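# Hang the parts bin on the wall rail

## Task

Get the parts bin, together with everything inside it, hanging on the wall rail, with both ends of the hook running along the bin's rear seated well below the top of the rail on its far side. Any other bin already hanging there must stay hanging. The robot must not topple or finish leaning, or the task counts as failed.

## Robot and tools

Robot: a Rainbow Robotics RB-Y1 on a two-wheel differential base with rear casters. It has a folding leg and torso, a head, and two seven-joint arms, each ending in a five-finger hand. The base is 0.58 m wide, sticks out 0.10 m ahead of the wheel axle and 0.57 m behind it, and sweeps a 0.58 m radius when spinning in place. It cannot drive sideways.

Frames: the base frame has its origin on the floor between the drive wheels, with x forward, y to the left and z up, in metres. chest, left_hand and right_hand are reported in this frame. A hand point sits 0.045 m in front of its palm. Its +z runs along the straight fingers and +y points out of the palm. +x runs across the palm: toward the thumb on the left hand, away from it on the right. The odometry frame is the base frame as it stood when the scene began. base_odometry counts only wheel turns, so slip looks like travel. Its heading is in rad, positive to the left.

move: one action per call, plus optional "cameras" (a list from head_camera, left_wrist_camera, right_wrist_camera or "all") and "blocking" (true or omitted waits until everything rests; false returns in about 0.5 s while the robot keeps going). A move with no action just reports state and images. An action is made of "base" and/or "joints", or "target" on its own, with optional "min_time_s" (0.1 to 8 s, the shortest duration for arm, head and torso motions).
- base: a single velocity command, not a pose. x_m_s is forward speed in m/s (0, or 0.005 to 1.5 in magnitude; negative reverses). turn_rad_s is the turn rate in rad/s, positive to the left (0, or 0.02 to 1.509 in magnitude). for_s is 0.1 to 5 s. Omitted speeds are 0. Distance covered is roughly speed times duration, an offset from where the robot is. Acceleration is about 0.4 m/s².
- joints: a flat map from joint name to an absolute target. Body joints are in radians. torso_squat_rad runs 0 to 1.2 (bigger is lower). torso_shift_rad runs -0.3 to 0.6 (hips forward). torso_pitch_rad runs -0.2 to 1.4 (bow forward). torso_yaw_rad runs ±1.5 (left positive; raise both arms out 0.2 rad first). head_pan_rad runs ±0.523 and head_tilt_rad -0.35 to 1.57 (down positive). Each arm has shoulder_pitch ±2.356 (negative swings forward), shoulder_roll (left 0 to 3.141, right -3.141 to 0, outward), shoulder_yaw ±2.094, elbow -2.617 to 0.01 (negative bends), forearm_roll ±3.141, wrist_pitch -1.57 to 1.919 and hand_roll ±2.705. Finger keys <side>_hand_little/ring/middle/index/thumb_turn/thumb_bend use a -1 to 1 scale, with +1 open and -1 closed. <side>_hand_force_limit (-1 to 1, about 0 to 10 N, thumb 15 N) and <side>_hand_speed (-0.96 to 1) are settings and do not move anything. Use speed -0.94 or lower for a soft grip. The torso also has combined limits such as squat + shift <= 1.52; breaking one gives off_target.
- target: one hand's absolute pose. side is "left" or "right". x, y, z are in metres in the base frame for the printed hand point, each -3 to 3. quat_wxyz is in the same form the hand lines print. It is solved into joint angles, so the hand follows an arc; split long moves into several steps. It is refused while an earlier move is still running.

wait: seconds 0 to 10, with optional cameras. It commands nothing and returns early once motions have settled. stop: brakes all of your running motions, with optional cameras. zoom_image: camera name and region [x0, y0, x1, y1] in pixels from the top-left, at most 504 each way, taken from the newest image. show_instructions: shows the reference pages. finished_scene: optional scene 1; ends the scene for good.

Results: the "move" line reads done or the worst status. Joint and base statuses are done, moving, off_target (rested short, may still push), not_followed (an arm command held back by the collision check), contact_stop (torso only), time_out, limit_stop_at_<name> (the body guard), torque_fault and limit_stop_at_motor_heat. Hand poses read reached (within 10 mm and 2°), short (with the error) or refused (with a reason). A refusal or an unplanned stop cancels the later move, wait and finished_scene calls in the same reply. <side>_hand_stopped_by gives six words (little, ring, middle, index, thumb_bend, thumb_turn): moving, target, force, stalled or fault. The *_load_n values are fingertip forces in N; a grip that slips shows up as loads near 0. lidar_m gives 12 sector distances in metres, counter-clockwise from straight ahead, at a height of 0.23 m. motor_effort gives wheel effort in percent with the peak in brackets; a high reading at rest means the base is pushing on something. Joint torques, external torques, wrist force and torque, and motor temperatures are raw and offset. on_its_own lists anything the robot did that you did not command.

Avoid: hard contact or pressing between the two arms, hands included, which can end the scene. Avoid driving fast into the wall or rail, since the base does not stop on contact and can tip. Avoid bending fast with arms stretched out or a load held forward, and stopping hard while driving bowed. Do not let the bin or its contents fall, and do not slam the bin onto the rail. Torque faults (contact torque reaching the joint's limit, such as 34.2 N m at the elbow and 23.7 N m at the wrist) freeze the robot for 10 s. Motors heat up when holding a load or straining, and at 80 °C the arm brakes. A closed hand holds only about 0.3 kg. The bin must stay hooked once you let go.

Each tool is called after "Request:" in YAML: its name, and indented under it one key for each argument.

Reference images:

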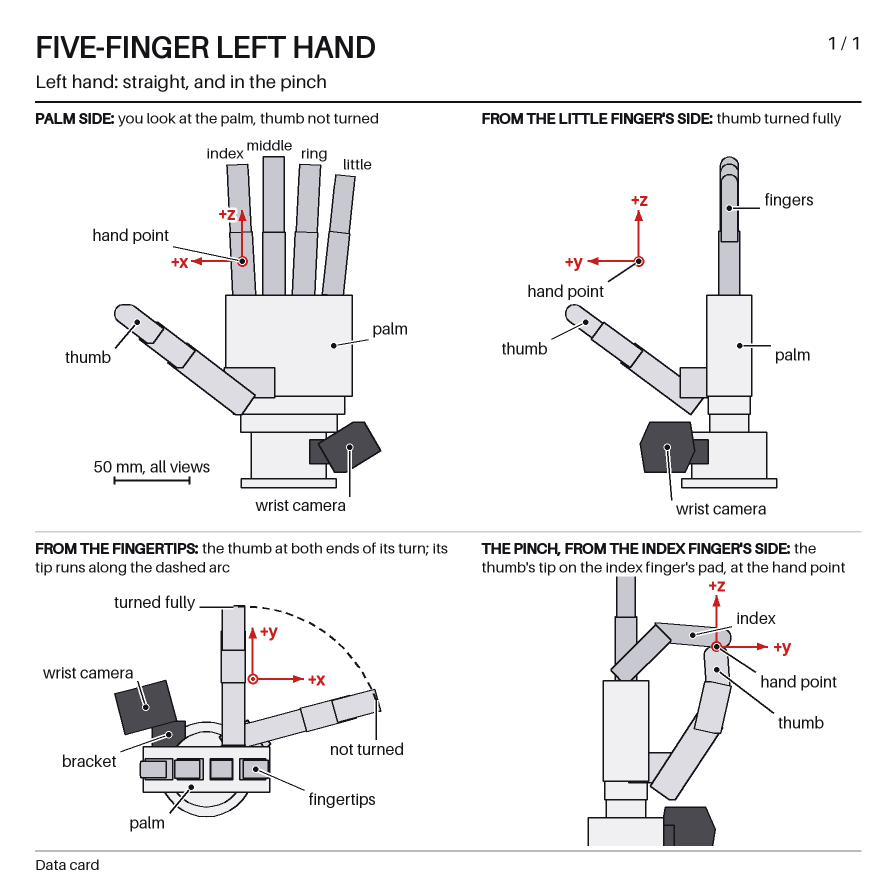

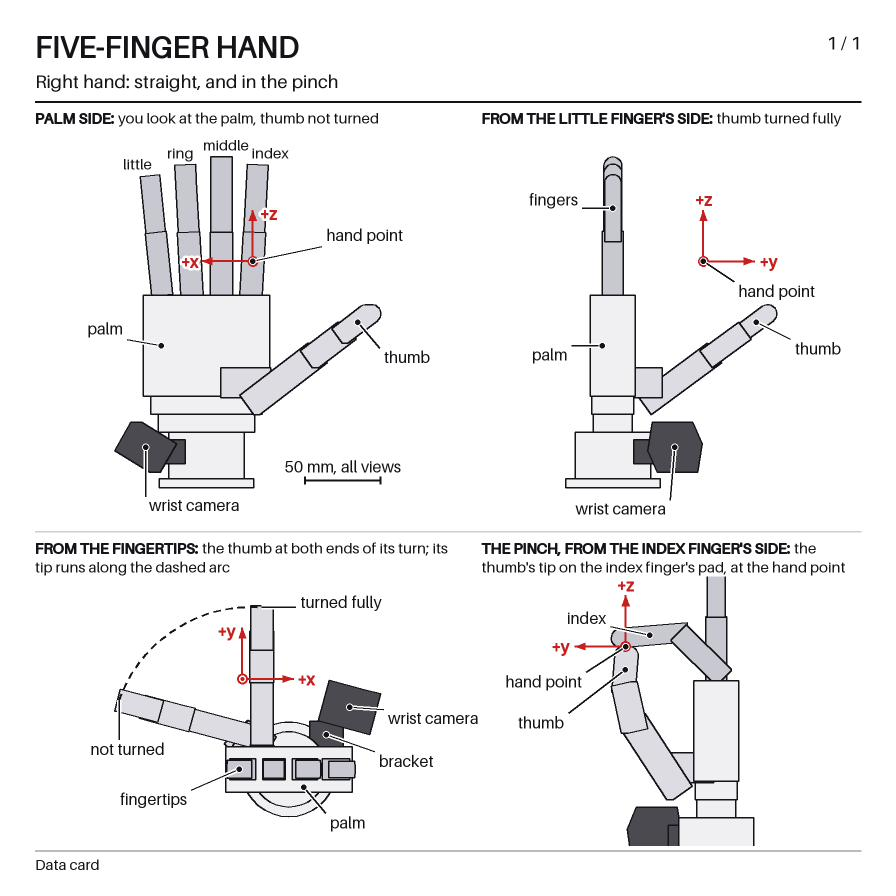

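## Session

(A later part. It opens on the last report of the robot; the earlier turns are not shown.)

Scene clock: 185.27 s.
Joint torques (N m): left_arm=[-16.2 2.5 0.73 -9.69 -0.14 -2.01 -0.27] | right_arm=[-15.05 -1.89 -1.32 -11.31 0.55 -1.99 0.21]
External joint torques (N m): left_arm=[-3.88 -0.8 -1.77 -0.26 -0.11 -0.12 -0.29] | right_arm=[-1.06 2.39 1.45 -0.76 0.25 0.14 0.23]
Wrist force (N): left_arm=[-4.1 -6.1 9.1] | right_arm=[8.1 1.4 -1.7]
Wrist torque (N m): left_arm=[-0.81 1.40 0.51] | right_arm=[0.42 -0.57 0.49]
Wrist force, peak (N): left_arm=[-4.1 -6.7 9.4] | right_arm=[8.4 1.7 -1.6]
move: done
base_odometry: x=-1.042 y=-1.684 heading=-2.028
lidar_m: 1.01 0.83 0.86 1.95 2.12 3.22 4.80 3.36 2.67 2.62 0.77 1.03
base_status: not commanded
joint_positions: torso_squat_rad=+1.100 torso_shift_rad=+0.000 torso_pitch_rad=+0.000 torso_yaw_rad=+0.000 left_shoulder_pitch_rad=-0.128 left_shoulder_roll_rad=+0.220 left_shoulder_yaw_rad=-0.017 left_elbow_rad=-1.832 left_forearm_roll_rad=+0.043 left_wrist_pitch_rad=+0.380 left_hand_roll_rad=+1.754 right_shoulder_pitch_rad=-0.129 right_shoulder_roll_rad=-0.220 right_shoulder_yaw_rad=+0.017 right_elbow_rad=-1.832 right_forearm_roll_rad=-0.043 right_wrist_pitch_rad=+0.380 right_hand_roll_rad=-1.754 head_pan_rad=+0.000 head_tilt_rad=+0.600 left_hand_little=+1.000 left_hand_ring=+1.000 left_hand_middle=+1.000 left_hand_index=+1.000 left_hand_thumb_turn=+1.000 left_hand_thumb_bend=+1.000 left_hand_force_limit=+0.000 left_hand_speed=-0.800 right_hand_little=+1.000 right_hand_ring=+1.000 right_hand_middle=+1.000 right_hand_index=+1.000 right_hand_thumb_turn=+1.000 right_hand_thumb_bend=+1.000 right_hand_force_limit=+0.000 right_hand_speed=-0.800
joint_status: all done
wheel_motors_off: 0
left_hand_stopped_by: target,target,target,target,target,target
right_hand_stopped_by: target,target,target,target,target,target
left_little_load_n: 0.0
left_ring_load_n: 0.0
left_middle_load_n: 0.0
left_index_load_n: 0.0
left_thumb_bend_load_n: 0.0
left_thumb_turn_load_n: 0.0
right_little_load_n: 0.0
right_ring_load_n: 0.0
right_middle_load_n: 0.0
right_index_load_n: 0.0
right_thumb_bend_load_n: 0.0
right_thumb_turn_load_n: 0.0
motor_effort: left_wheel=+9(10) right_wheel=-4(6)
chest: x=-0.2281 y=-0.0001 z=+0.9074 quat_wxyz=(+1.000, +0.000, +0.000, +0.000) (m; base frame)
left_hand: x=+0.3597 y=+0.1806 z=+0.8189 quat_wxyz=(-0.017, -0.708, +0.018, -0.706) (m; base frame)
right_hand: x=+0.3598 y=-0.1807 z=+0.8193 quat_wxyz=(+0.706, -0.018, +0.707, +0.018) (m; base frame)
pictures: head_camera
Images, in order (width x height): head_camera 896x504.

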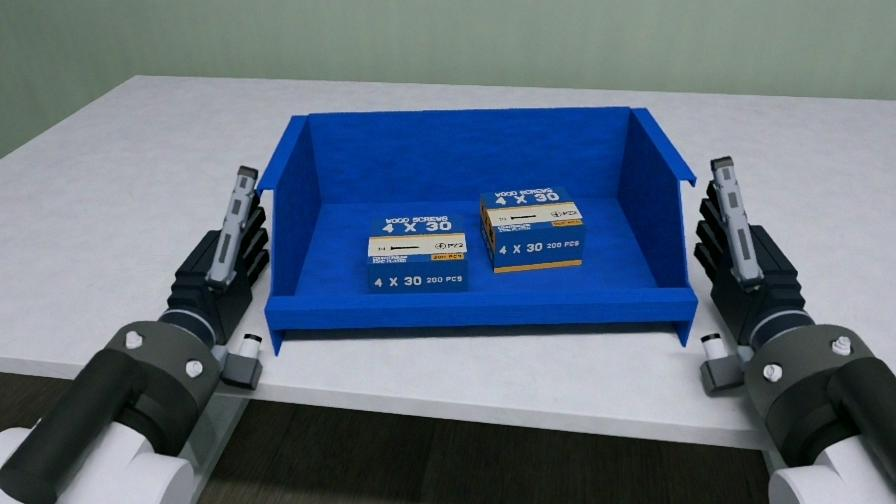

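Request:
move:
  joints: {"right_shoulder_pitch_rad": -0.139, "right_shoulder_roll_rad": -0.100, "right_shoulder_yaw_rad": 0.039, "right_elbow_rad": -1.841, "right_forearm_roll_rad": 0.056, "right_wrist_pitch_rad": 0.402, "right_hand_roll_rad": -1.729, "left_shoulder_pitch_rad": -0.139, "left_shoulder_roll_rad": 0.100, "left_shoulder_yaw_rad": -0.039, "left_elbow_rad": -1.841, "left_forearm_roll_rad": -0.056, "left_wrist_pitch_rad": 0.402, "left_hand_roll_rad": 1.729}
  min_time_s: 2
  cameras: ["head_camera"]

Scene clock: 187.93 s.
Joint torques (N m): left_arm=[-19.63 -5.84 -11.03 -10.51 1.84 -2.76 -0.46] | right_arm=[-19.91 7 11.8 -11.96 -2.53 -2.87 -0.57]
External joint torques (N m): left_arm=[-7.26 -7.16 -12.25 -0.93 1.87 -0.87 -0.48] | right_arm=[-5.87 8.95 13.11 -1.24 -2.83 -0.72 -0.55]
Wrist force (N): left_arm=[-3.1 -29.0 9.9] | right_arm=[7.9 -22.3 -6.7]
Wrist torque (N m): left_arm=[-1.44 1.32 0.85] | right_arm=[-0.83 -0.27 -1.08]
Wrist force, peak (N): left_arm=[-3.2 -29.5 9.9] | right_arm=[7.8 -22.7 -6.9]
move: done
base_odometry: x=-1.042 y=-1.684 heading=-2.028
lidar_m: 1.01 0.82 0.87 1.95 2.11 3.24 4.81 3.36 2.68 2.64 0.76 1.03
base_status: not commanded
joint_positions: torso_squat_rad=+1.100 torso_shift_rad=+0.000 torso_pitch_rad=+0.000 torso_yaw_rad=+0.000 left_shoulder_pitch_rad=-0.137 left_shoulder_roll_rad=+0.102 left_shoulder_yaw_rad=-0.036 left_elbow_rad=-1.841 left_forearm_roll_rad=-0.056 left_wrist_pitch_rad=+0.402 left_hand_roll_rad=+1.729 right_shoulder_pitch_rad=-0.138 right_shoulder_roll_rad=-0.102 right_shoulder_yaw_rad=+0.036 right_elbow_rad=-1.841 right_forearm_roll_rad=+0.057 right_wrist_pitch_rad=+0.402 right_hand_roll_rad=-1.729 head_pan_rad=+0.000 head_tilt_rad=+0.600 left_hand_little=+1.000 left_hand_ring=+1.000 left_hand_middle=+1.000 left_hand_index=+1.000 left_hand_thumb_turn=+1.000 left_hand_thumb_bend=+1.000 left_hand_force_limit=+0.000 left_hand_speed=-0.800 right_hand_little=+1.000 right_hand_ring=+1.000 right_hand_middle=+1.000 right_hand_index=+1.000 right_hand_thumb_turn=+1.000 right_hand_thumb_bend=+1.000 right_hand_force_limit=+0.000 right_hand_speed=-0.800
joint_status: all done
wheel_motors_off: 0
left_hand_stopped_by: target,target,target,target,target,target
right_hand_stopped_by: target,target,target,target,target,target
left_little_load_n: 0.0
left_ring_load_n: 0.0
left_middle_load_n: -0.5
left_index_load_n: 0.0
left_thumb_bend_load_n: -0.5
left_thumb_turn_load_n: 0.0
right_little_load_n: 0.0
right_ring_load_n: 0.0
right_middle_load_n: 0.0
right_index_load_n: 0.0
right_thumb_bend_load_n: 0.0
right_thumb_turn_load_n: 0.0
motor_effort: left_wheel=+9(9) right_wheel=-4(5)
chest: x=-0.2281 y=-0.0001 z=+0.9074 quat_wxyz=(+1.000, +0.000, +0.000, +0.000) (m; base frame)
left_hand: x=+0.3599 y=+0.1464 z=+0.8187 quat_wxyz=(-0.016, -0.708, +0.018, -0.706) (m; base frame)
right_hand: x=+0.3600 y=-0.1468 z=+0.8189 quat_wxyz=(+0.706, -0.017, +0.708, +0.016) (m; base frame)
pictures: head_camera
Images, in order (width x height): head_camera 896x504.

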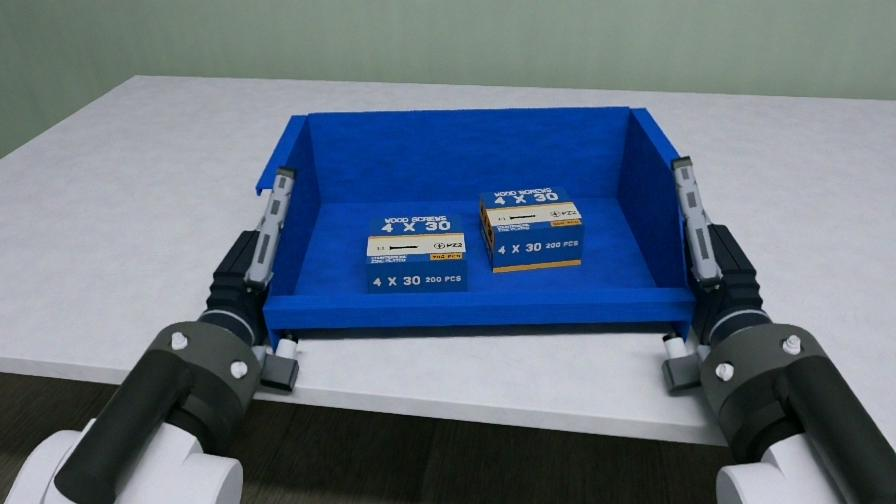

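Request:
move:
  joints: {"torso_squat_rad": 1.03}
  min_time_s: 2
  cameras: ["all"]

Scene clock: 190.47 s.
Joint torques (N m): left_arm=[-20.21 -6.09 -10.78 -13.4 2.03 -4.77 -0.14] | right_arm=[-23.4 6.24 11.07 -17.68 -2.11 -6.69 -0.68]
External joint torques (N m): left_arm=[-7.86 -7.41 -11.99 -3.81 2.05 -2.87 -0.17] | right_arm=[-9.38 8.18 12.39 -6.95 -2.41 -4.54 -0.66]
Wrist force (N): left_arm=[-10.8 -27.2 10.0] | right_arm=[17.6 -18.5 -3.8]
Wrist torque (N m): left_arm=[-1.48 1.48 0.52] | right_arm=[-0.44 0.95 -0.06]
Wrist force, peak (N): left_arm=[-10.7 -29.2 11.5] | right_arm=[17.9 -18.9 -3.8]
move: done
base_odometry: x=-1.042 y=-1.684 heading=-2.028
lidar_m: 1.01 0.84 0.86 1.96 2.13 3.24 4.80 3.36 2.67 2.64 0.78 1.03
base_status: not commanded
joint_positions: torso_squat_rad=+1.030 torso_shift_rad=+0.000 torso_pitch_rad=+0.001 torso_yaw_rad=+0.000 left_shoulder_pitch_rad=-0.137 left_shoulder_roll_rad=+0.102 left_shoulder_yaw_rad=-0.036 left_elbow_rad=-1.840 left_forearm_roll_rad=-0.057 left_wrist_pitch_rad=+0.403 left_hand_roll_rad=+1.729 right_shoulder_pitch_rad=-0.137 right_shoulder_roll_rad=-0.102 right_shoulder_yaw_rad=+0.036 right_elbow_rad=-1.839 right_forearm_roll_rad=+0.057 right_wrist_pitch_rad=+0.403 right_hand_roll_rad=-1.729 head_pan_rad=+0.000 head_tilt_rad=+0.600 left_hand_little=+1.000 left_hand_ring=+1.000 left_hand_middle=+1.000 left_hand_index=+1.000 left_hand_thumb_turn=+1.000 left_hand_thumb_bend=+1.000 left_hand_force_limit=+0.000 left_hand_speed=-0.800 right_hand_little=+1.000 right_hand_ring=+1.000 right_hand_middle=+1.000 right_hand_index=+1.000 right_hand_thumb_turn=+1.000 right_hand_thumb_bend=+1.000 right_hand_force_limit=+0.000 right_hand_speed=-0.800
joint_status: all done
wheel_motors_off: 0
left_hand_stopped_by: target,target,target,target,target,target
right_hand_stopped_by: target,target,target,target,target,target
left_little_load_n: 0.0
left_ring_load_n: 0.0
left_middle_load_n: 0.0
left_index_load_n: 0.0
left_thumb_bend_load_n: 0.0
left_thumb_turn_load_n: 0.0
right_little_load_n: 0.0
right_ring_load_n: 0.0
right_middle_load_n: 0.0
right_index_load_n: 0.5
right_thumb_bend_load_n: 0.0
right_thumb_turn_load_n: 0.0
motor_effort: left_wheel=+10(10) right_wheel=-5(6)
chest: x=-0.2276 y=-0.0001 z=+0.9503 quat_wxyz=(+1.000, +0.000, +0.000, +0.000) (m; base frame)
left_hand: x=+0.3604 y=+0.1465 z=+0.8604 quat_wxyz=(-0.016, -0.709, +0.018, -0.705) (m; base frame)
right_hand: x=+0.3604 y=-0.1469 z=+0.8597 quat_wxyz=(+0.705, -0.017, +0.709, +0.016) (m; base frame)
pictures: head_camera, left_wrist_camera, right_wrist_camera
Images, in order (width x height): head_camera 896x504, left_wrist_camera 504x504, right_wrist_camera 504x504.

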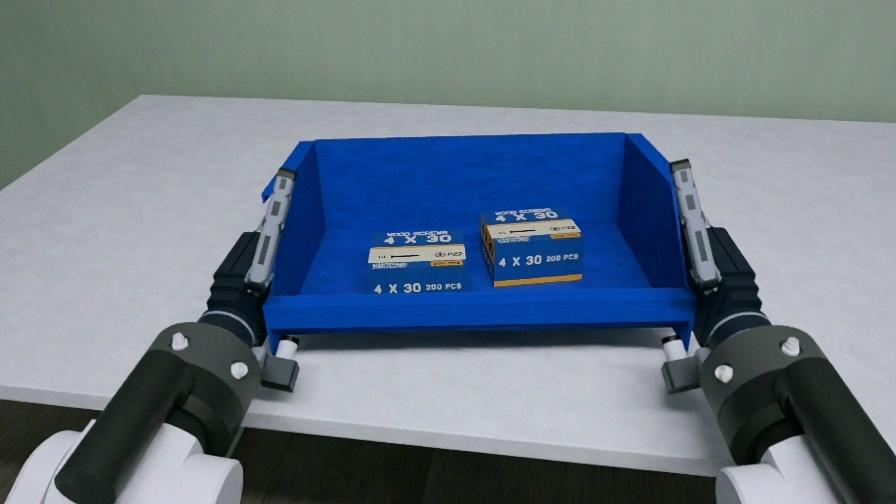

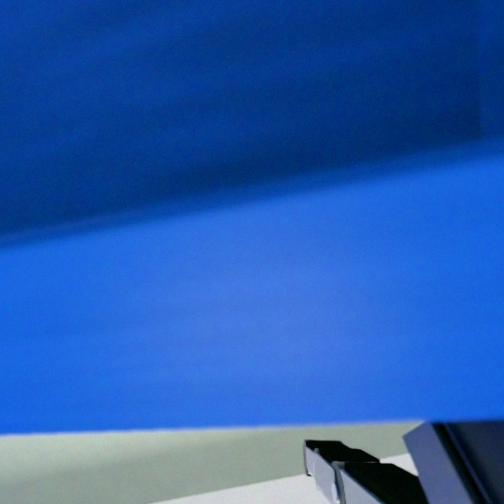

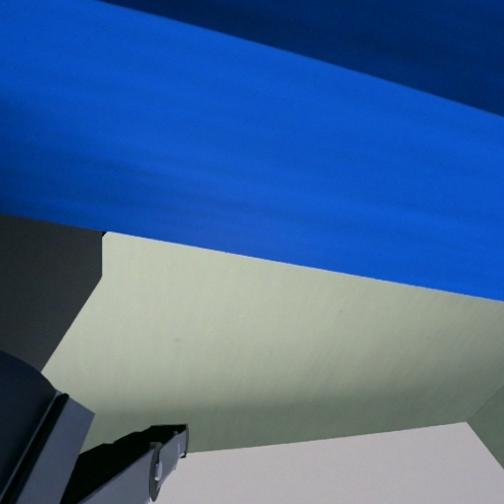

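Request:
move:
  joints: {"torso_squat_rad": 1.1}
  min_time_s: 1.5

Request:
move:
  target: {"side": "left", "x": 0.36, "y": 0.150, "z": 0.819, "quat_wxyz": [0.0177, 0.7069, -0.0177, 0.7069]}
  min_time_s: 0.6

Request:
move:
  target: {"side": "right", "x": 0.36, "y": -0.150, "z": 0.819, "quat_wxyz": [0.7069, -0.0177, 0.7069, 0.0177]}
  min_time_s: 0.6
  cameras: ["head_camera"]

Scene clock: 193.17 s.
Joint torques (N m): left_arm=[-16.16 -5.53 -10.32 -6.68 1.87 -1.14 -0.2] | right_arm=[-15.57 6.41 11.01 -8.23 -2.55 -1.34 -0.65]
External joint torques (N m): left_arm=[-3.77 -6.85 -11.54 2.9 1.89 0.75 -0.22] | right_arm=[-1.5 8.36 12.32 2.48 -2.85 0.8 -0.63]
Wrist force (N): left_arm=[4.7 -28.7 7.2] | right_arm=[-0.5 -21.0 -2.5]
Wrist torque (N m): left_arm=[-1.38 1.07 1.45] | right_arm=[-0.12 -0.25 -1.43]
Wrist force, peak (N): left_arm=[-10.9 -27.2 9.9] | right_arm=[18.3 -19.0 -4.1]
move: done
base_odometry: x=-1.042 y=-1.684 heading=-2.028
lidar_m: 1.00 0.84 0.86 1.95 2.11 3.23 4.80 3.37 2.68 2.64 0.78 1.03
base_status: not commanded
joint_positions: torso_squat_rad=+1.100 torso_shift_rad=+0.000 torso_pitch_rad=-0.001 torso_yaw_rad=+0.000 left_shoulder_pitch_rad=-0.138 left_shoulder_roll_rad=+0.102 left_shoulder_yaw_rad=-0.036 left_elbow_rad=-1.841 left_forearm_roll_rad=-0.056 left_wrist_pitch_rad=+0.402 left_hand_roll_rad=+1.729 right_shoulder_pitch_rad=-0.139 right_shoulder_roll_rad=-0.102 right_shoulder_yaw_rad=+0.036 right_elbow_rad=-1.842 right_forearm_roll_rad=+0.057 right_wrist_pitch_rad=+0.402 right_hand_roll_rad=-1.729 head_pan_rad=+0.000 head_tilt_rad=+0.600 left_hand_little=+1.000 left_hand_ring=+1.000 left_hand_middle=+1.000 left_hand_index=+1.000 left_hand_thumb_turn=+1.000 left_hand_thumb_bend=+1.000 left_hand_force_limit=+0.000 left_hand_speed=-0.800 right_hand_little=+1.000 right_hand_ring=+1.000 right_hand_middle=+1.000 right_hand_index=+1.000 right_hand_thumb_turn=+1.000 right_hand_thumb_bend=+1.000 right_hand_force_limit=+0.000 right_hand_speed=-0.800
joint_status: all done
wheel_motors_off: 0
left_hand_stopped_by: target,target,target,target,target,target
right_hand_stopped_by: target,target,target,target,target,target
left_little_load_n: 0.0
left_ring_load_n: 0.0
left_middle_load_n: 0.0
left_index_load_n: 0.0
left_thumb_bend_load_n: 0.0
left_thumb_turn_load_n: 0.0
right_little_load_n: 0.0
right_ring_load_n: 0.0
right_middle_load_n: 0.0
right_index_load_n: 0.0
right_thumb_bend_load_n: 0.0
right_thumb_turn_load_n: 0.0
motor_effort: left_wheel=+9(10) right_wheel=-5(7)
chest: x=-0.2283 y=-0.0001 z=+0.9074 quat_wxyz=(+1.000, +0.000, +0.000, +0.000) (m; base frame)
left_hand: x=+0.3598 y=+0.1460 z=+0.8201 quat_wxyz=(-0.016, -0.707, +0.018, -0.707) (m; base frame)
right_hand: x=+0.3599 y=-0.1463 z=+0.8205 quat_wxyz=(+0.707, -0.018, +0.707, +0.016) (m; base frame)
pictures: none

Scene clock: 194.10 s.
Joint torques (N m): left_arm=[-12.12 1.44 0.51 -8.61 0.54 -2.28 0.3] | right_arm=[-14.62 3.17 4.87 -8.71 -1.17 -1.49 -0.55]
External joint torques (N m): left_arm=[0.27 -0.13 -0.87 0.96 0.56 -0.38 0.28] | right_arm=[-0.55 5.08 6.18 2 -1.47 0.66 -0.52]
Wrist force (N): left_arm=[-2.7 -9.6 8.8] | right_arm=[5.4 -6.0 -3.0]
Wrist torque (N m): left_arm=[-0.97 1.27 0.94] | right_arm=[0.33 -0.44 -0.15]
Wrist force, peak (N): left_arm=[4.5 -28.4 6.9] | right_arm=[-0.1 -21.3 -1.9]
move: done
base_odometry: x=-1.042 y=-1.684 heading=-2.028
lidar_m: 1.01 0.82 0.86 1.95 2.13 3.24 4.81 3.36 2.68 2.63 0.77 1.03
base_status: not commanded
joint_positions: torso_squat_rad=+1.100 torso_shift_rad=+0.000 torso_pitch_rad=+0.000 torso_yaw_rad=+0.000 left_shoulder_pitch_rad=-0.138 left_shoulder_roll_rad=+0.117 left_shoulder_yaw_rad=-0.034 left_elbow_rad=-1.836 left_forearm_roll_rad=-0.042 left_wrist_pitch_rad=+0.394 left_hand_roll_rad=+1.733 right_shoulder_pitch_rad=-0.139 right_shoulder_roll_rad=-0.101 right_shoulder_yaw_rad=+0.037 right_elbow_rad=-1.842 right_forearm_roll_rad=+0.056 right_wrist_pitch_rad=+0.402 right_hand_roll_rad=-1.729 head_pan_rad=+0.000 head_tilt_rad=+0.600 left_hand_little=+1.000 left_hand_ring=+1.000 left_hand_middle=+1.000 left_hand_index=+1.000 left_hand_thumb_turn=+1.000 left_hand_thumb_bend=+1.000 left_hand_force_limit=+0.000 left_hand_speed=-0.800 right_hand_little=+1.000 right_hand_ring=+1.000 right_hand_middle=+1.000 right_hand_index=+1.000 right_hand_thumb_turn=+1.000 right_hand_thumb_bend=+1.000 right_hand_force_limit=+0.000 right_hand_speed=-0.800
joint_status: all done
wheel_motors_off: 0
left_hand_stopped_by: target,target,target,target,target,target
right_hand_stopped_by: target,target,target,target,target,target
left_little_load_n: 0.0
left_ring_load_n: 0.0
left_middle_load_n: 0.0
left_index_load_n: 0.0
left_thumb_bend_load_n: 0.0
left_thumb_turn_load_n: 0.0
right_little_load_n: 0.0
right_ring_load_n: 0.0
right_middle_load_n: 0.0
right_index_load_n: 0.0
right_thumb_bend_load_n: 0.0
right_thumb_turn_load_n: 0.0
motor_effort: left_wheel=+8(9) right_wheel=-5(5)
chest: x=-0.2282 y=-0.0001 z=+0.9074 quat_wxyz=(+1.000, +0.000, +0.000, +0.000) (m; base frame)
left_hand: x=+0.3602 y=+0.1500 z=+0.8190 quat_wxyz=(-0.017, -0.707, +0.018, -0.707) (m; base frame)
left_hand_status: reached (checked arc, planned for 0.6 s): 0 mm and 0.0 deg off.
right_hand: x=+0.3598 y=-0.1453 z=+0.8202 quat_wxyz=(+0.707, -0.018, +0.707, +0.017) (m; base frame)
pictures: none

Scene clock: 195.03 s.
Joint torques (N m): left_arm=[-12.02 1.2 -0.06 -8.66 0.35 -2.25 0.25] | right_arm=[-13.1 -2.64 -2.57 -10.26 0.05 -2.56 -0.25]
External joint torques (N m): left_arm=[0.37 -0.37 -1.45 0.91 0.37 -0.35 0.23] | right_arm=[0.96 -0.43 -1.07 0.46 -0.24 -0.41 -0.22]
Wrist force (N): left_arm=[-3.4 -7.2 9.0] | right_arm=[8.4 2.1 -1.4]
Wrist torque (N m): left_arm=[-0.79 1.30 0.83] | right_arm=[0.53 -0.61 0.44]
Wrist force, peak (N): left_arm=[-3.0 -9.6 9.7] | right_arm=[5.2 -6.8 -4.3]
move: done
base_odometry: x=-1.042 y=-1.684 heading=-2.028
lidar_m: 1.01 0.84 0.87 1.95 2.13 3.25 4.80 3.36 2.68 2.63 0.78 1.03
base_status: not commanded
joint_positions: torso_squat_rad=+1.100 torso_shift_rad=+0.000 torso_pitch_rad=+0.000 torso_yaw_rad=+0.000 left_shoulder_pitch_rad=-0.138 left_shoulder_roll_rad=+0.117 left_shoulder_yaw_rad=-0.034 left_elbow_rad=-1.836 left_forearm_roll_rad=-0.042 left_wrist_pitch_rad=+0.394 left_hand_roll_rad=+1.733 right_shoulder_pitch_rad=-0.138 right_shoulder_roll_rad=-0.116 right_shoulder_yaw_rad=+0.035 right_elbow_rad=-1.837 right_forearm_roll_rad=+0.043 right_wrist_pitch_rad=+0.395 right_hand_roll_rad=-1.733 head_pan_rad=+0.000 head_tilt_rad=+0.600 left_hand_little=+1.000 left_hand_ring=+1.000 left_hand_middle=+1.000 left_hand_index=+1.000 left_hand_thumb_turn=+1.000 left_hand_thumb_bend=+1.000 left_hand_force_limit=+0.000 left_hand_speed=-0.800 right_hand_little=+1.000 right_hand_ring=+1.000 right_hand_middle=+1.000 right_hand_index=+1.000 right_hand_thumb_turn=+1.000 right_hand_thumb_bend=+1.000 right_hand_force_limit=+0.000 right_hand_speed=-0.800
joint_status: all done
wheel_motors_off: 0
left_hand_stopped_by: target,target,target,target,target,target
right_hand_stopped_by: target,target,target,target,target,target
left_little_load_n: 0.0
left_ring_load_n: 0.0
left_middle_load_n: 0.5
left_index_load_n: 0.0
left_thumb_bend_load_n: 0.0
left_thumb_turn_load_n: 0.0
right_little_load_n: 0.0
right_ring_load_n: 0.0
right_middle_load_n: 0.0
right_index_load_n: 0.0
right_thumb_bend_load_n: 0.0
right_thumb_turn_load_n: 0.0
motor_effort: left_wheel=+9(9) right_wheel=-5(5)
chest: x=-0.2281 y=-0.0001 z=+0.9074 quat_wxyz=(+1.000, +0.000, +0.000, +0.000) (m; base frame)
left_hand: x=+0.3602 y=+0.1500 z=+0.8189 quat_wxyz=(-0.018, -0.707, +0.018, -0.707) (m; base frame)
right_hand: x=+0.3600 y=-0.1497 z=+0.8194 quat_wxyz=(+0.707, -0.018, +0.707, +0.018) (m; base frame)
right_hand_status: reached (checked arc, planned for 0.6 s): 1 mm and 0.0 deg off.
pictures: head_camera
Images, in order (width x height): head_camera 896x504.

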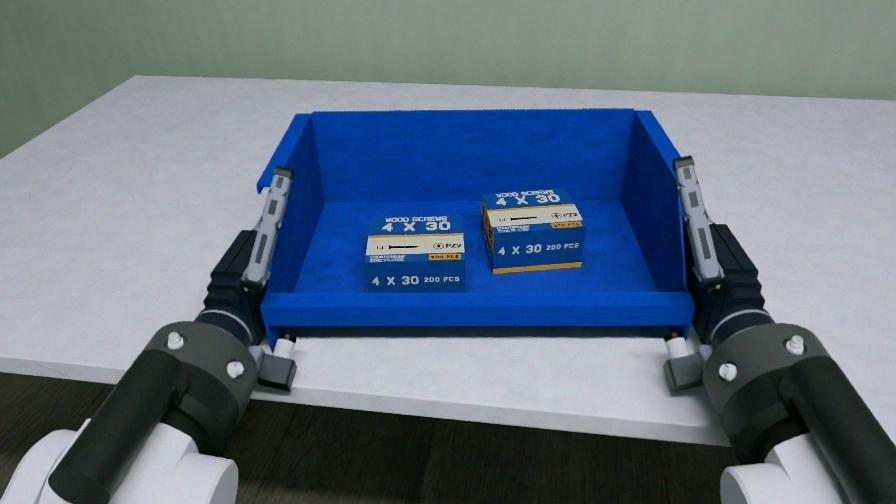

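Request:
move:
  target: {"side": "left", "x": 0.367, "y": 0.152, "z": 0.819, "quat_wxyz": [0.0177, 0.7069, -0.0177, 0.7069]}
  min_time_s: 0.6

Request:
move:
  target: {"side": "right", "x": 0.367, "y": -0.152, "z": 0.819, "quat_wxyz": [0.7069, -0.0177, 0.7069, 0.0177]}
  min_time_s: 0.6
  cameras: ["head_camera", "left_wrist_camera"]

Request:
zoom_image:
  camera: "head_camera"
  region: [200, 260, 380, 420]

Scene clock: 196.30 s.
Joint torques (N m): left_arm=[-15.25 3.3 2.57 -6.6 -0.41 -1.93 -0.03] | right_arm=[-13.22 -2.17 -3.07 -10 0.07 -2.35 -0.38]
External joint torques (N m): left_arm=[-2.51 1.51 1.09 2.98 -0.38 -0.04 -0.06] | right_arm=[0.84 0.05 -1.57 0.72 -0.23 -0.21 -0.36]
Wrist force (N): left_arm=[1.3 -4.2 3.8] | right_arm=[8.4 1.7 -1.8]
Wrist torque (N m): left_arm=[-0.49 0.20 0.60] | right_arm=[0.47 -0.62 0.42]
Wrist force, peak (N): left_arm=[-3.7 -8.1 9.0] | right_arm=[8.7 2.0 -1.8]
move: done
base_odometry: x=-1.042 y=-1.684 heading=-2.028
lidar_m: 1.01 0.84 0.88 1.96 2.13 3.24 4.80 3.36 2.67 2.62 0.78 1.03
base_status: not commanded
joint_positions: torso_squat_rad=+1.100 torso_shift_rad=+0.000 torso_pitch_rad=+0.000 torso_yaw_rad=+0.000 left_shoulder_pitch_rad=-0.160 left_shoulder_roll_rad=+0.124 left_shoulder_yaw_rad=-0.028 left_elbow_rad=-1.808 left_forearm_roll_rad=-0.036 left_wrist_pitch_rad=+0.387 left_hand_roll_rad=+1.736 right_shoulder_pitch_rad=-0.138 right_shoulder_roll_rad=-0.116 right_shoulder_yaw_rad=+0.035 right_elbow_rad=-1.837 right_forearm_roll_rad=+0.043 right_wrist_pitch_rad=+0.395 right_hand_roll_rad=-1.733 head_pan_rad=+0.000 head_tilt_rad=+0.600 left_hand_little=+1.000 left_hand_ring=+1.000 left_hand_middle=+1.000 left_hand_index=+1.000 left_hand_thumb_turn=+1.000 left_hand_thumb_bend=+1.000 left_hand_force_limit=+0.000 left_hand_speed=-0.800 right_hand_little=+1.000 right_hand_ring=+1.000 right_hand_middle=+1.000 right_hand_index=+1.000 right_hand_thumb_turn=+1.000 right_hand_thumb_bend=+1.000 right_hand_force_limit=+0.000 right_hand_speed=-0.800
joint_status: all done
wheel_motors_off: 0
left_hand_stopped_by: target,target,target,target,target,target
right_hand_stopped_by: target,target,target,target,target,target
left_little_load_n: 0.0
left_ring_load_n: 0.0
left_middle_load_n: 0.0
left_index_load_n: 0.0
left_thumb_bend_load_n: 0.0
left_thumb_turn_load_n: -0.5
right_little_load_n: 0.0
right_ring_load_n: 0.0
right_middle_load_n: 0.0
right_index_load_n: 0.0
right_thumb_bend_load_n: 0.0
right_thumb_turn_load_n: -0.5
motor_effort: left_wheel=+9(9) right_wheel=-4(5)
chest: x=-0.2281 y=-0.0001 z=+0.9074 quat_wxyz=(+1.000, +0.000, +0.000, +0.000) (m; base frame)
left_hand: x=+0.3666 y=+0.1517 z=+0.8192 quat_wxyz=(-0.018, -0.707, +0.018, -0.707) (m; base frame)
left_hand_status: reached (checked arc, planned for 0.6 s): 1 mm and 0.0 deg off.
right_hand: x=+0.3600 y=-0.1497 z=+0.8194 quat_wxyz=(+0.707, -0.018, +0.707, +0.018) (m; base frame)
pictures: none

Scene clock: 197.23 s.
Joint torques (N m): left_arm=[-15.06 3.25 2.74 -6.92 -0.29 -1.84 0] | right_arm=[-14.98 -2.55 -2.72 -10.11 0.07 -2.47 -0.24]
External joint torques (N m): left_arm=[-2.32 1.46 1.27 2.66 -0.27 0.05 -0.02] | right_arm=[-0.5 -0.06 -1.12 0.6 -0.22 -0.33 -0.22]
Wrist force (N): left_arm=[1.6 -4.9 3.6] | right_arm=[8.2 1.8 -1.6]
Wrist torque (N m): left_arm=[-0.60 0.09 0.63] | right_arm=[0.48 -0.60 0.40]
Wrist force, peak (N): left_arm=[2.0 -5.1 4.3] | right_arm=[8.6 2.1 -1.7]
move: done
base_odometry: x=-1.042 y=-1.684 heading=-2.028
lidar_m: 1.01 0.82 0.87 1.96 2.13 3.23 4.80 3.36 2.66 2.64 0.78 1.03
base_status: not commanded
joint_positions: torso_squat_rad=+1.100 torso_shift_rad=+0.000 torso_pitch_rad=+0.000 torso_yaw_rad=+0.000 left_shoulder_pitch_rad=-0.160 left_shoulder_roll_rad=+0.124 left_shoulder_yaw_rad=-0.028 left_elbow_rad=-1.808 left_forearm_roll_rad=-0.036 left_wrist_pitch_rad=+0.387 left_hand_roll_rad=+1.736 right_shoulder_pitch_rad=-0.161 right_shoulder_roll_rad=-0.124 right_shoulder_yaw_rad=+0.028 right_elbow_rad=-1.808 right_forearm_roll_rad=+0.037 right_wrist_pitch_rad=+0.388 right_hand_roll_rad=-1.736 head_pan_rad=+0.000 head_tilt_rad=+0.600 left_hand_little=+1.000 left_hand_ring=+1.000 left_hand_middle=+1.000 left_hand_index=+1.000 left_hand_thumb_turn=+1.000 left_hand_thumb_bend=+1.000 left_hand_force_limit=+0.000 left_hand_speed=-0.800 right_hand_little=+1.000 right_hand_ring=+1.000 right_hand_middle=+1.000 right_hand_index=+1.000 right_hand_thumb_turn=+1.000 right_hand_thumb_bend=+1.000 right_hand_force_limit=+0.000 right_hand_speed=-0.800
joint_status: all done
wheel_motors_off: 0
left_hand_stopped_by: target,target,target,target,target,target
right_hand_stopped_by: target,target,target,target,target,target
left_little_load_n: 0.0
left_ring_load_n: 0.0
left_middle_load_n: 0.0
left_index_load_n: 0.0
left_thumb_bend_load_n: 0.0
left_thumb_turn_load_n: 0.0
right_little_load_n: 0.0
right_ring_load_n: 0.0
right_middle_load_n: 0.0
right_index_load_n: 0.0
right_thumb_bend_load_n: 0.0
right_thumb_turn_load_n: 0.0
motor_effort: left_wheel=+10(10) right_wheel=-5(5)
chest: x=-0.2281 y=-0.0001 z=+0.9074 quat_wxyz=(+1.000, +0.000, +0.000, +0.000) (m; base frame)
left_hand: x=+0.3666 y=+0.1517 z=+0.8192 quat_wxyz=(-0.018, -0.707, +0.018, -0.707) (m; base frame)
right_hand: x=+0.3666 y=-0.1519 z=+0.8192 quat_wxyz=(+0.707, -0.018, +0.707, +0.018) (m; base frame)
right_hand_status: reached (checked arc, planned for 0.6 s): 0 mm and 0.0 deg off.
pictures: head_camera, left_wrist_camera
Images, in order (width x height): head_camera 896x504, left_wrist_camera 504x504.

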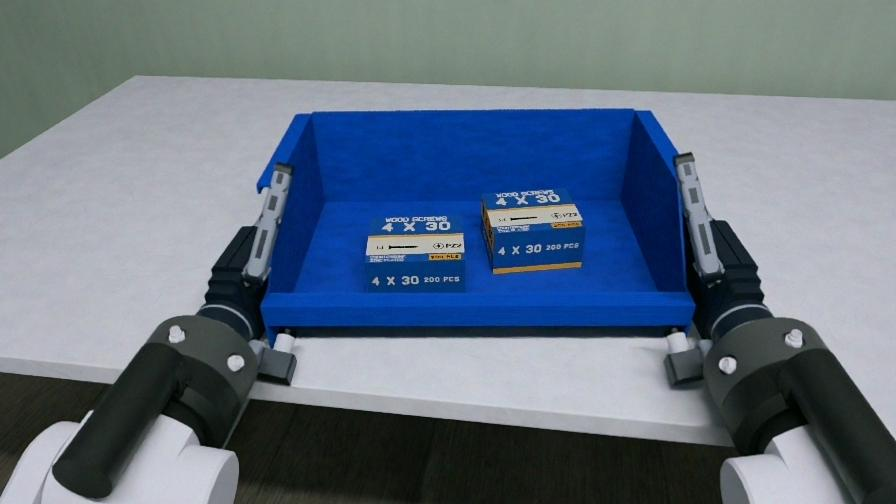

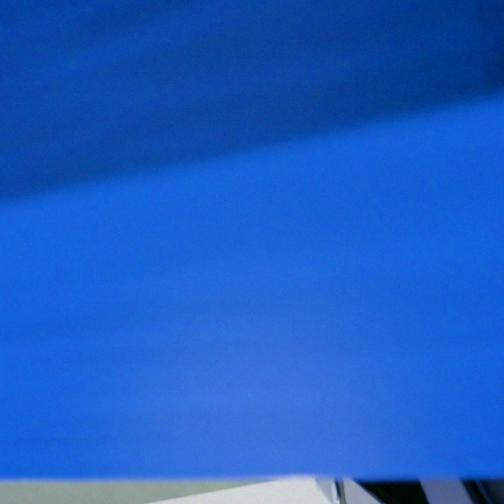

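Scaled by 2.800 from the camera's 896x504 image, which has a finer 1280x720 frame.

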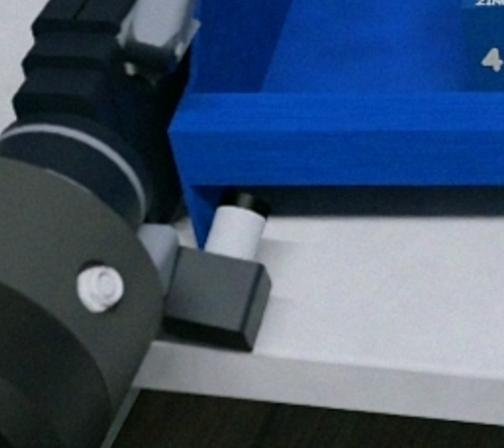

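Request:
move:
  target: {"side": "left", "x": 0.362, "y": 0.151, "z": 0.826, "quat_wxyz": [0.0177, 0.7069, -0.0177, 0.7069]}
  min_time_s: 0.6

Request:
move:
  target: {"side": "right", "x": 0.362, "y": -0.151, "z": 0.826, "quat_wxyz": [0.7069, -0.0177, 0.7069, 0.0177]}
  min_time_s: 0.6

Request:
move:
  target: {"side": "left", "x": 0.362, "y": 0.151, "z": 0.831, "quat_wxyz": [0.0177, 0.7069, -0.0177, 0.7069]}
  min_time_s: 0.6

Request:
move:
  target: {"side": "right", "x": 0.362, "y": -0.151, "z": 0.831, "quat_wxyz": [0.7069, -0.0177, 0.7069, 0.0177]}
  min_time_s: 0.6
  cameras: ["head_camera"]

Scene clock: 198.87 s.
Joint torques (N m): left_arm=[-12.13 2.83 -0.63 -9.6 -0.24 -1.96 -0.26] | right_arm=[-15.78 -2.71 -2.91 -10 0.09 -2.5 -0.34]
External joint torques (N m): left_arm=[0.43 1.1 -2.1 -0.08 -0.21 -0.06 -0.29] | right_arm=[-1.3 -0.22 -1.31 0.72 -0.21 -0.36 -0.32]
Wrist force (N): left_arm=[-4.1 -6.7 9.1] | right_arm=[8.5 1.8 -1.5]
Wrist torque (N m): left_arm=[-0.91 1.36 0.54] | right_arm=[0.48 -0.64 0.44]
Wrist force, peak (N): left_arm=[-3.8 -7.0 9.4] | right_arm=[8.7 1.8 -1.5]
move: done
base_odometry: x=-1.042 y=-1.684 heading=-2.028
lidar_m: 1.01 0.83 0.86 1.96 2.13 3.25 4.80 3.36 2.68 2.63 0.78 1.03
base_status: not commanded
joint_positions: torso_squat_rad=+1.100 torso_shift_rad=+0.000 torso_pitch_rad=+0.000 torso_yaw_rad=+0.000 left_shoulder_pitch_rad=-0.152 left_shoulder_roll_rad=+0.125 left_shoulder_yaw_rad=-0.030 left_elbow_rad=-1.845 left_forearm_roll_rad=-0.035 left_wrist_pitch_rad=+0.415 left_hand_roll_rad=+1.735 right_shoulder_pitch_rad=-0.161 right_shoulder_roll_rad=-0.124 right_shoulder_yaw_rad=+0.028 right_elbow_rad=-1.808 right_forearm_roll_rad=+0.037 right_wrist_pitch_rad=+0.388 right_hand_roll_rad=-1.736 head_pan_rad=+0.000 head_tilt_rad=+0.600 left_hand_little=+1.000 left_hand_ring=+1.000 left_hand_middle=+1.000 left_hand_index=+1.000 left_hand_thumb_turn=+1.000 left_hand_thumb_bend=+1.000 left_hand_force_limit=+0.000 left_hand_speed=-0.800 right_hand_little=+1.000 right_hand_ring=+1.000 right_hand_middle=+1.000 right_hand_index=+1.000 right_hand_thumb_turn=+1.000 right_hand_thumb_bend=+1.000 right_hand_force_limit=+0.000 right_hand_speed=-0.800
joint_status: all done
wheel_motors_off: 0
left_hand_stopped_by: target,target,target,target,target,target
right_hand_stopped_by: target,target,target,target,target,target
left_little_load_n: 0.0
left_ring_load_n: 0.0
left_middle_load_n: 0.0
left_index_load_n: 0.0
left_thumb_bend_load_n: 0.0
left_thumb_turn_load_n: 0.0
right_little_load_n: 0.0
right_ring_load_n: 0.0
right_middle_load_n: 0.0
right_index_load_n: 0.0
right_thumb_bend_load_n: 0.0
right_thumb_turn_load_n: 0.0
motor_effort: left_wheel=+9(10) right_wheel=-4(5)
chest: x=-0.2281 y=-0.0001 z=+0.9074 quat_wxyz=(+1.000, +0.000, +0.000, +0.000) (m; base frame)
left_hand: x=+0.3622 y=+0.1510 z=+0.8260 quat_wxyz=(-0.018, -0.707, +0.017, -0.707) (m; base frame)
left_hand_status: reached (checked arc, planned for 0.6 s): 0 mm and 0.1 deg off.
right_hand: x=+0.3667 y=-0.1519 z=+0.8192 quat_wxyz=(+0.707, -0.018, +0.707, +0.018) (m; base frame)
pictures: none

Scene clock: 199.80 s.
Joint torques (N m): left_arm=[-12.4 2.64 -0.31 -9.48 -0.23 -2 -0.42] | right_arm=[-13.08 -2.53 -0.14 -11.33 -0.05 -1.93 0.05]
External joint torques (N m): left_arm=[0.16 0.91 -1.78 0.04 -0.19 -0.11 -0.44] | right_arm=[1.19 -0.12 1.45 -0.68 -0.35 0.22 0.07]
Wrist force (N): left_arm=[-3.8 -6.9 9.2] | right_arm=[8.2 1.8 -1.7]
Wrist torque (N m): left_arm=[-0.93 1.34 0.56] | right_arm=[0.49 -0.60 0.51]
Wrist force, peak (N): left_arm=[-3.7 -7.4 9.3] | right_arm=[8.6 2.1 -1.6]
move: done
base_odometry: x=-1.042 y=-1.684 heading=-2.028
lidar_m: 1.01 0.83 0.85 1.96 2.13 3.24 4.80 3.38 2.67 2.63 0.77 1.02
base_status: not commanded
joint_positions: torso_squat_rad=+1.100 torso_shift_rad=+0.000 torso_pitch_rad=+0.000 torso_yaw_rad=+0.000 left_shoulder_pitch_rad=-0.152 left_shoulder_roll_rad=+0.125 left_shoulder_yaw_rad=-0.030 left_elbow_rad=-1.845 left_forearm_roll_rad=-0.035 left_wrist_pitch_rad=+0.415 left_hand_roll_rad=+1.735 right_shoulder_pitch_rad=-0.152 right_shoulder_roll_rad=-0.124 right_shoulder_yaw_rad=+0.031 right_elbow_rad=-1.846 right_forearm_roll_rad=+0.036 right_wrist_pitch_rad=+0.416 right_hand_roll_rad=-1.735 head_pan_rad=+0.000 head_tilt_rad=+0.600 left_hand_little=+1.000 left_hand_ring=+1.000 left_hand_middle=+1.000 left_hand_index=+1.000 left_hand_thumb_turn=+1.000 left_hand_thumb_bend=+1.000 left_hand_force_limit=+0.000 left_hand_speed=-0.800 right_hand_little=+1.000 right_hand_ring=+1.000 right_hand_middle=+1.000 right_hand_index=+1.000 right_hand_thumb_turn=+1.000 right_hand_thumb_bend=+1.000 right_hand_force_limit=+0.000 right_hand_speed=-0.800
joint_status: all done
wheel_motors_off: 0
left_hand_stopped_by: target,target,target,target,target,target
right_hand_stopped_by: target,target,target,target,target,target
left_little_load_n: 0.0
left_ring_load_n: 0.0
left_middle_load_n: 0.0
left_index_load_n: 0.0
left_thumb_bend_load_n: 0.0
left_thumb_turn_load_n: 0.0
right_little_load_n: 0.0
right_ring_load_n: 0.0
right_middle_load_n: 0.0
right_index_load_n: 0.0
right_thumb_bend_load_n: 0.0
right_thumb_turn_load_n: 0.0
motor_effort: left_wheel=+9(10) right_wheel=-4(5)
chest: x=-0.2281 y=-0.0001 z=+0.9074 quat_wxyz=(+1.000, +0.000, +0.000, +0.000) (m; base frame)
left_hand: x=+0.3622 y=+0.1510 z=+0.8260 quat_wxyz=(-0.018, -0.707, +0.017, -0.707) (m; base frame)
right_hand: x=+0.3622 y=-0.1510 z=+0.8263 quat_wxyz=(+0.707, -0.018, +0.706, +0.018) (m; base frame)
right_hand_status: reached (checked arc, planned for 0.6 s): 0 mm and 0.1 deg off.
pictures: none

Scene clock: 200.73 s.
Joint torques (N m): left_arm=[-16.71 2.72 2.41 -9.68 0.19 -1.96 -0.18] | right_arm=[-13.02 -2.17 0.65 -11.48 -0.11 -1.91 0.07]
External joint torques (N m): left_arm=[-4.13 0.96 0.91 -0.2 0.23 -0.06 -0.2] | right_arm=[1.25 0.24 2.24 -0.83 -0.41 0.23 0.09]
Wrist force (N): left_arm=[-3.3 -6.7 9.3] | right_arm=[8.1 2.0 -1.7]
Wrist torque (N m): left_arm=[-0.93 1.23 0.65] | right_arm=[0.53 -0.57 0.50]
Wrist force, peak (N): left_arm=[-3.9 -6.7 9.9] | right_arm=[8.6 1.8 -1.7]
move: done
base_odometry: x=-1.042 y=-1.684 heading=-2.028
lidar_m: 1.01 0.83 0.87 1.95 2.14 3.25 4.80 3.36 2.67 2.63 0.78 1.04
base_status: not commanded
joint_positions: torso_squat_rad=+1.100 torso_shift_rad=+0.000 torso_pitch_rad=+0.000 torso_yaw_rad=+0.000 left_shoulder_pitch_rad=-0.156 left_shoulder_roll_rad=+0.127 left_shoulder_yaw_rad=-0.030 left_elbow_rad=-1.860 left_forearm_roll_rad=-0.033 left_wrist_pitch_rad=+0.435 left_hand_roll_rad=+1.736 right_shoulder_pitch_rad=-0.152 right_shoulder_roll_rad=-0.124 right_shoulder_yaw_rad=+0.031 right_elbow_rad=-1.846 right_forearm_roll_rad=+0.036 right_wrist_pitch_rad=+0.416 right_hand_roll_rad=-1.735 head_pan_rad=+0.000 head_tilt_rad=+0.600 left_hand_little=+1.000 left_hand_ring=+1.000 left_hand_middle=+1.000 left_hand_index=+1.000 left_hand_thumb_turn=+1.000 left_hand_thumb_bend=+1.000 left_hand_force_limit=+0.000 left_hand_speed=-0.800 right_hand_little=+1.000 right_hand_ring=+1.000 right_hand_middle=+1.000 right_hand_index=+1.000 right_hand_thumb_turn=+1.000 right_hand_thumb_bend=+1.000 right_hand_force_limit=+0.000 right_hand_speed=-0.800
joint_status: all done
wheel_motors_off: 0
left_hand_stopped_by: target,target,target,target,target,target
right_hand_stopped_by: target,target,target,target,target,target
left_little_load_n: 0.0
left_ring_load_n: 0.0
left_middle_load_n: 0.0
left_index_load_n: 0.0
left_thumb_bend_load_n: 0.0
left_thumb_turn_load_n: 0.0
right_little_load_n: 0.0
right_ring_load_n: 0.0
right_middle_load_n: 0.0
right_index_load_n: 0.0
right_thumb_bend_load_n: 0.0
right_thumb_turn_load_n: 0.0
motor_effort: left_wheel=+10(10) right_wheel=-3(6)
chest: x=-0.2281 y=-0.0001 z=+0.9074 quat_wxyz=(+1.000, +0.000, +0.000, +0.000) (m; base frame)
left_hand: x=+0.3619 y=+0.1509 z=+0.8304 quat_wxyz=(-0.018, -0.707, +0.018, -0.707) (m; base frame)
left_hand_status: reached (checked arc, planned for 0.6 s): 1 mm and 0.0 deg off.
right_hand: x=+0.3622 y=-0.1510 z=+0.8263 quat_wxyz=(+0.707, -0.018, +0.706, +0.018) (m; base frame)
pictures: none

Scene clock: 201.67 s.
Joint torques (N m): left_arm=[-16.09 2.76 2.3 -9.6 0.11 -1.9 -0.13] | right_arm=[-17.85 -2.72 -3.44 -14.26 0.19 -3.87 0.04]
External joint torques (N m): left_arm=[-3.51 1 0.81 -0.12 0.15 0 -0.16] | right_arm=[-3.56 -0.28 -1.82 -3.65 -0.11 -1.72 0.06]
Wrist force (N): left_arm=[-3.8 -6.7 9.2] | right_arm=[14.1 2.1 -1.7]
Wrist torque (N m): left_arm=[-0.91 1.33 0.65] | right_arm=[0.43 -0.29 0.81]
Wrist force, peak (N): left_arm=[-3.9 -7.0 9.6] | right_arm=[14.4 2.0 -1.9]
move: done
base_odometry: x=-1.042 y=-1.684 heading=-2.028
lidar_m: 1.01 0.83 0.86 1.95 2.13 3.24 4.80 3.37 2.67 2.64 0.78 1.03
base_status: not commanded
joint_positions: torso_squat_rad=+1.100 torso_shift_rad=+0.000 torso_pitch_rad=+0.000 torso_yaw_rad=+0.000 left_shoulder_pitch_rad=-0.156 left_shoulder_roll_rad=+0.127 left_shoulder_yaw_rad=-0.030 left_elbow_rad=-1.860 left_forearm_roll_rad=-0.033 left_wrist_pitch_rad=+0.435 left_hand_roll_rad=+1.736 right_shoulder_pitch_rad=-0.156 right_shoulder_roll_rad=-0.127 right_shoulder_yaw_rad=+0.030 right_elbow_rad=-1.859 right_forearm_roll_rad=+0.034 right_wrist_pitch_rad=+0.436 right_hand_roll_rad=-1.735 head_pan_rad=+0.000 head_tilt_rad=+0.600 left_hand_little=+1.000 left_hand_ring=+1.000 left_hand_middle=+1.000 left_hand_index=+1.000 left_hand_thumb_turn=+1.000 left_hand_thumb_bend=+1.000 left_hand_force_limit=+0.000 left_hand_speed=-0.800 right_hand_little=+1.000 right_hand_ring=+1.000 right_hand_middle=+1.000 right_hand_index=+1.000 right_hand_thumb_turn=+1.000 right_hand_thumb_bend=+1.000 right_hand_force_limit=+0.000 right_hand_speed=-0.800
joint_status: all done
wheel_motors_off: 0
left_hand_stopped_by: target,target,target,target,target,target
right_hand_stopped_by: target,target,target,target,target,target
left_little_load_n: 0.0
left_ring_load_n: 0.0
left_middle_load_n: 0.0
left_index_load_n: 0.0
left_thumb_bend_load_n: -0.5
left_thumb_turn_load_n: 0.0
right_little_load_n: 0.0
right_ring_load_n: 0.0
right_middle_load_n: 0.0
right_index_load_n: -0.5
right_thumb_bend_load_n: 0.0
right_thumb_turn_load_n: 0.0
motor_effort: left_wheel=+9(10) right_wheel=-5(5)
chest: x=-0.2280 y=-0.0001 z=+0.9074 quat_wxyz=(+1.000, +0.000, +0.000, +0.000) (m; base frame)
left_hand: x=+0.3619 y=+0.1509 z=+0.8303 quat_wxyz=(-0.018, -0.707, +0.018, -0.707) (m; base frame)
right_hand: x=+0.3620 y=-0.1509 z=+0.8299 quat_wxyz=(+0.706, -0.018, +0.708, +0.018) (m; base frame)
right_hand_status: reached (checked arc, planned for 0.6 s): 1 mm and 0.1 deg off.
pictures: head_camera
Images, in order (width x height): head_camera 896x504.

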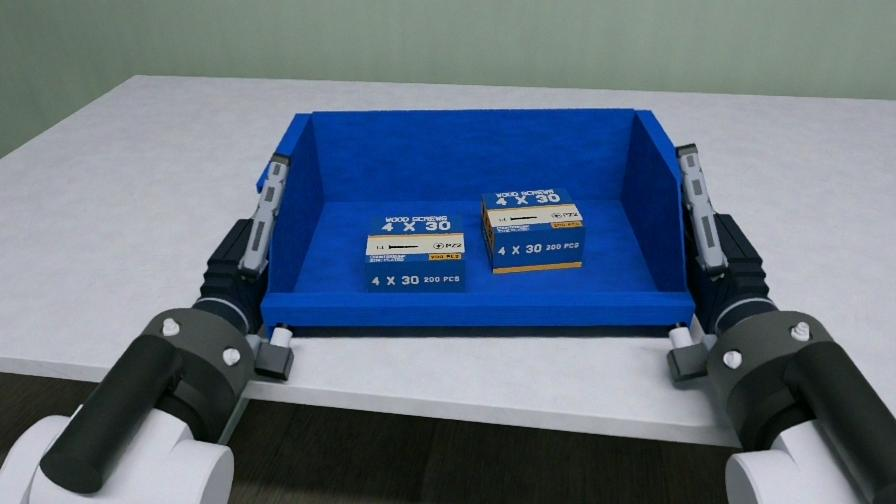

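Request:
move:
  target: {"side": "left", "x": 0.362, "y": 0.151, "z": 0.835, "quat_wxyz": [0.0177, 0.7069, -0.0177, 0.7069]}
  min_time_s: 0.6

Scene clock: 202.87 s.
Joint torques (N m): left_arm=[-16.69 2.75 2.5 -9.61 0.15 -2.02 0.27] | right_arm=[-18.53 -3.1 -3.4 -14.12 0.03 -3.85 0.06]
External joint torques (N m): left_arm=[-4.08 0.95 0.98 -0.17 0.19 -0.12 0.24] | right_arm=[-4.24 -0.65 -1.77 -3.51 -0.27 -1.7 0.09]
Wrist force (N): left_arm=[-3.9 -6.3 9.2] | right_arm=[14.2 2.0 -1.6]
Wrist torque (N m): left_arm=[-0.86 1.33 0.72] | right_arm=[0.43 -0.32 0.81]
Wrist force, peak (N): left_arm=[-4.3 -6.7 9.4] | right_arm=[14.4 2.1 -1.8]
move: done
base_odometry: x=-1.042 y=-1.684 heading=-2.028
lidar_m: 1.01 0.83 0.86 1.96 2.13 3.26 4.80 3.35 2.68 2.63 0.77 1.03
base_status: not commanded
joint_positions: torso_squat_rad=+1.100 torso_shift_rad=+0.000 torso_pitch_rad=+0.000 torso_yaw_rad=+0.000 left_shoulder_pitch_rad=-0.160 left_shoulder_roll_rad=+0.129 left_shoulder_yaw_rad=-0.029 left_elbow_rad=-1.870 left_forearm_roll_rad=-0.031 left_wrist_pitch_rad=+0.451 left_hand_roll_rad=+1.736 right_shoulder_pitch_rad=-0.156 right_shoulder_roll_rad=-0.127 right_shoulder_yaw_rad=+0.030 right_elbow_rad=-1.859 right_forearm_roll_rad=+0.034 right_wrist_pitch_rad=+0.436 right_hand_roll_rad=-1.735 head_pan_rad=+0.000 head_tilt_rad=+0.600 left_hand_little=+1.000 left_hand_ring=+1.000 left_hand_middle=+1.000 left_hand_index=+1.000 left_hand_thumb_turn=+1.000 left_hand_thumb_bend=+1.000 left_hand_force_limit=+0.000 left_hand_speed=-0.800 right_hand_little=+1.000 right_hand_ring=+1.000 right_hand_middle=+1.000 right_hand_index=+1.000 right_hand_thumb_turn=+1.000 right_hand_thumb_bend=+1.000 right_hand_force_limit=+0.000 right_hand_speed=-0.800
joint_status: all done
wheel_motors_off: 0
left_hand_stopped_by: target,target,target,target,target,target
right_hand_stopped_by: target,target,target,target,target,target
left_little_load_n: 0.0
left_ring_load_n: 0.0
left_middle_load_n: 0.0
left_index_load_n: 0.0
left_thumb_bend_load_n: 0.0
left_thumb_turn_load_n: 0.0
right_little_load_n: 0.0
right_ring_load_n: 0.0
right_middle_load_n: 0.0
right_index_load_n: -0.5
right_thumb_bend_load_n: 0.0
right_thumb_turn_load_n: 0.0
motor_effort: left_wheel=+9(9) right_wheel=-4(5)
chest: x=-0.2280 y=-0.0001 z=+0.9074 quat_wxyz=(+1.000, +0.000, +0.000, +0.000) (m; base frame)
left_hand: x=+0.3619 y=+0.1509 z=+0.8344 quat_wxyz=(-0.018, -0.707, +0.018, -0.707) (m; base frame)
left_hand_status: reached (checked arc, planned for 0.6 s): 1 mm and 0.0 deg off.
right_hand: x=+0.3620 y=-0.1509 z=+0.8299 quat_wxyz=(+0.706, -0.018, +0.708, +0.018) (m; base frame)
pictures: none


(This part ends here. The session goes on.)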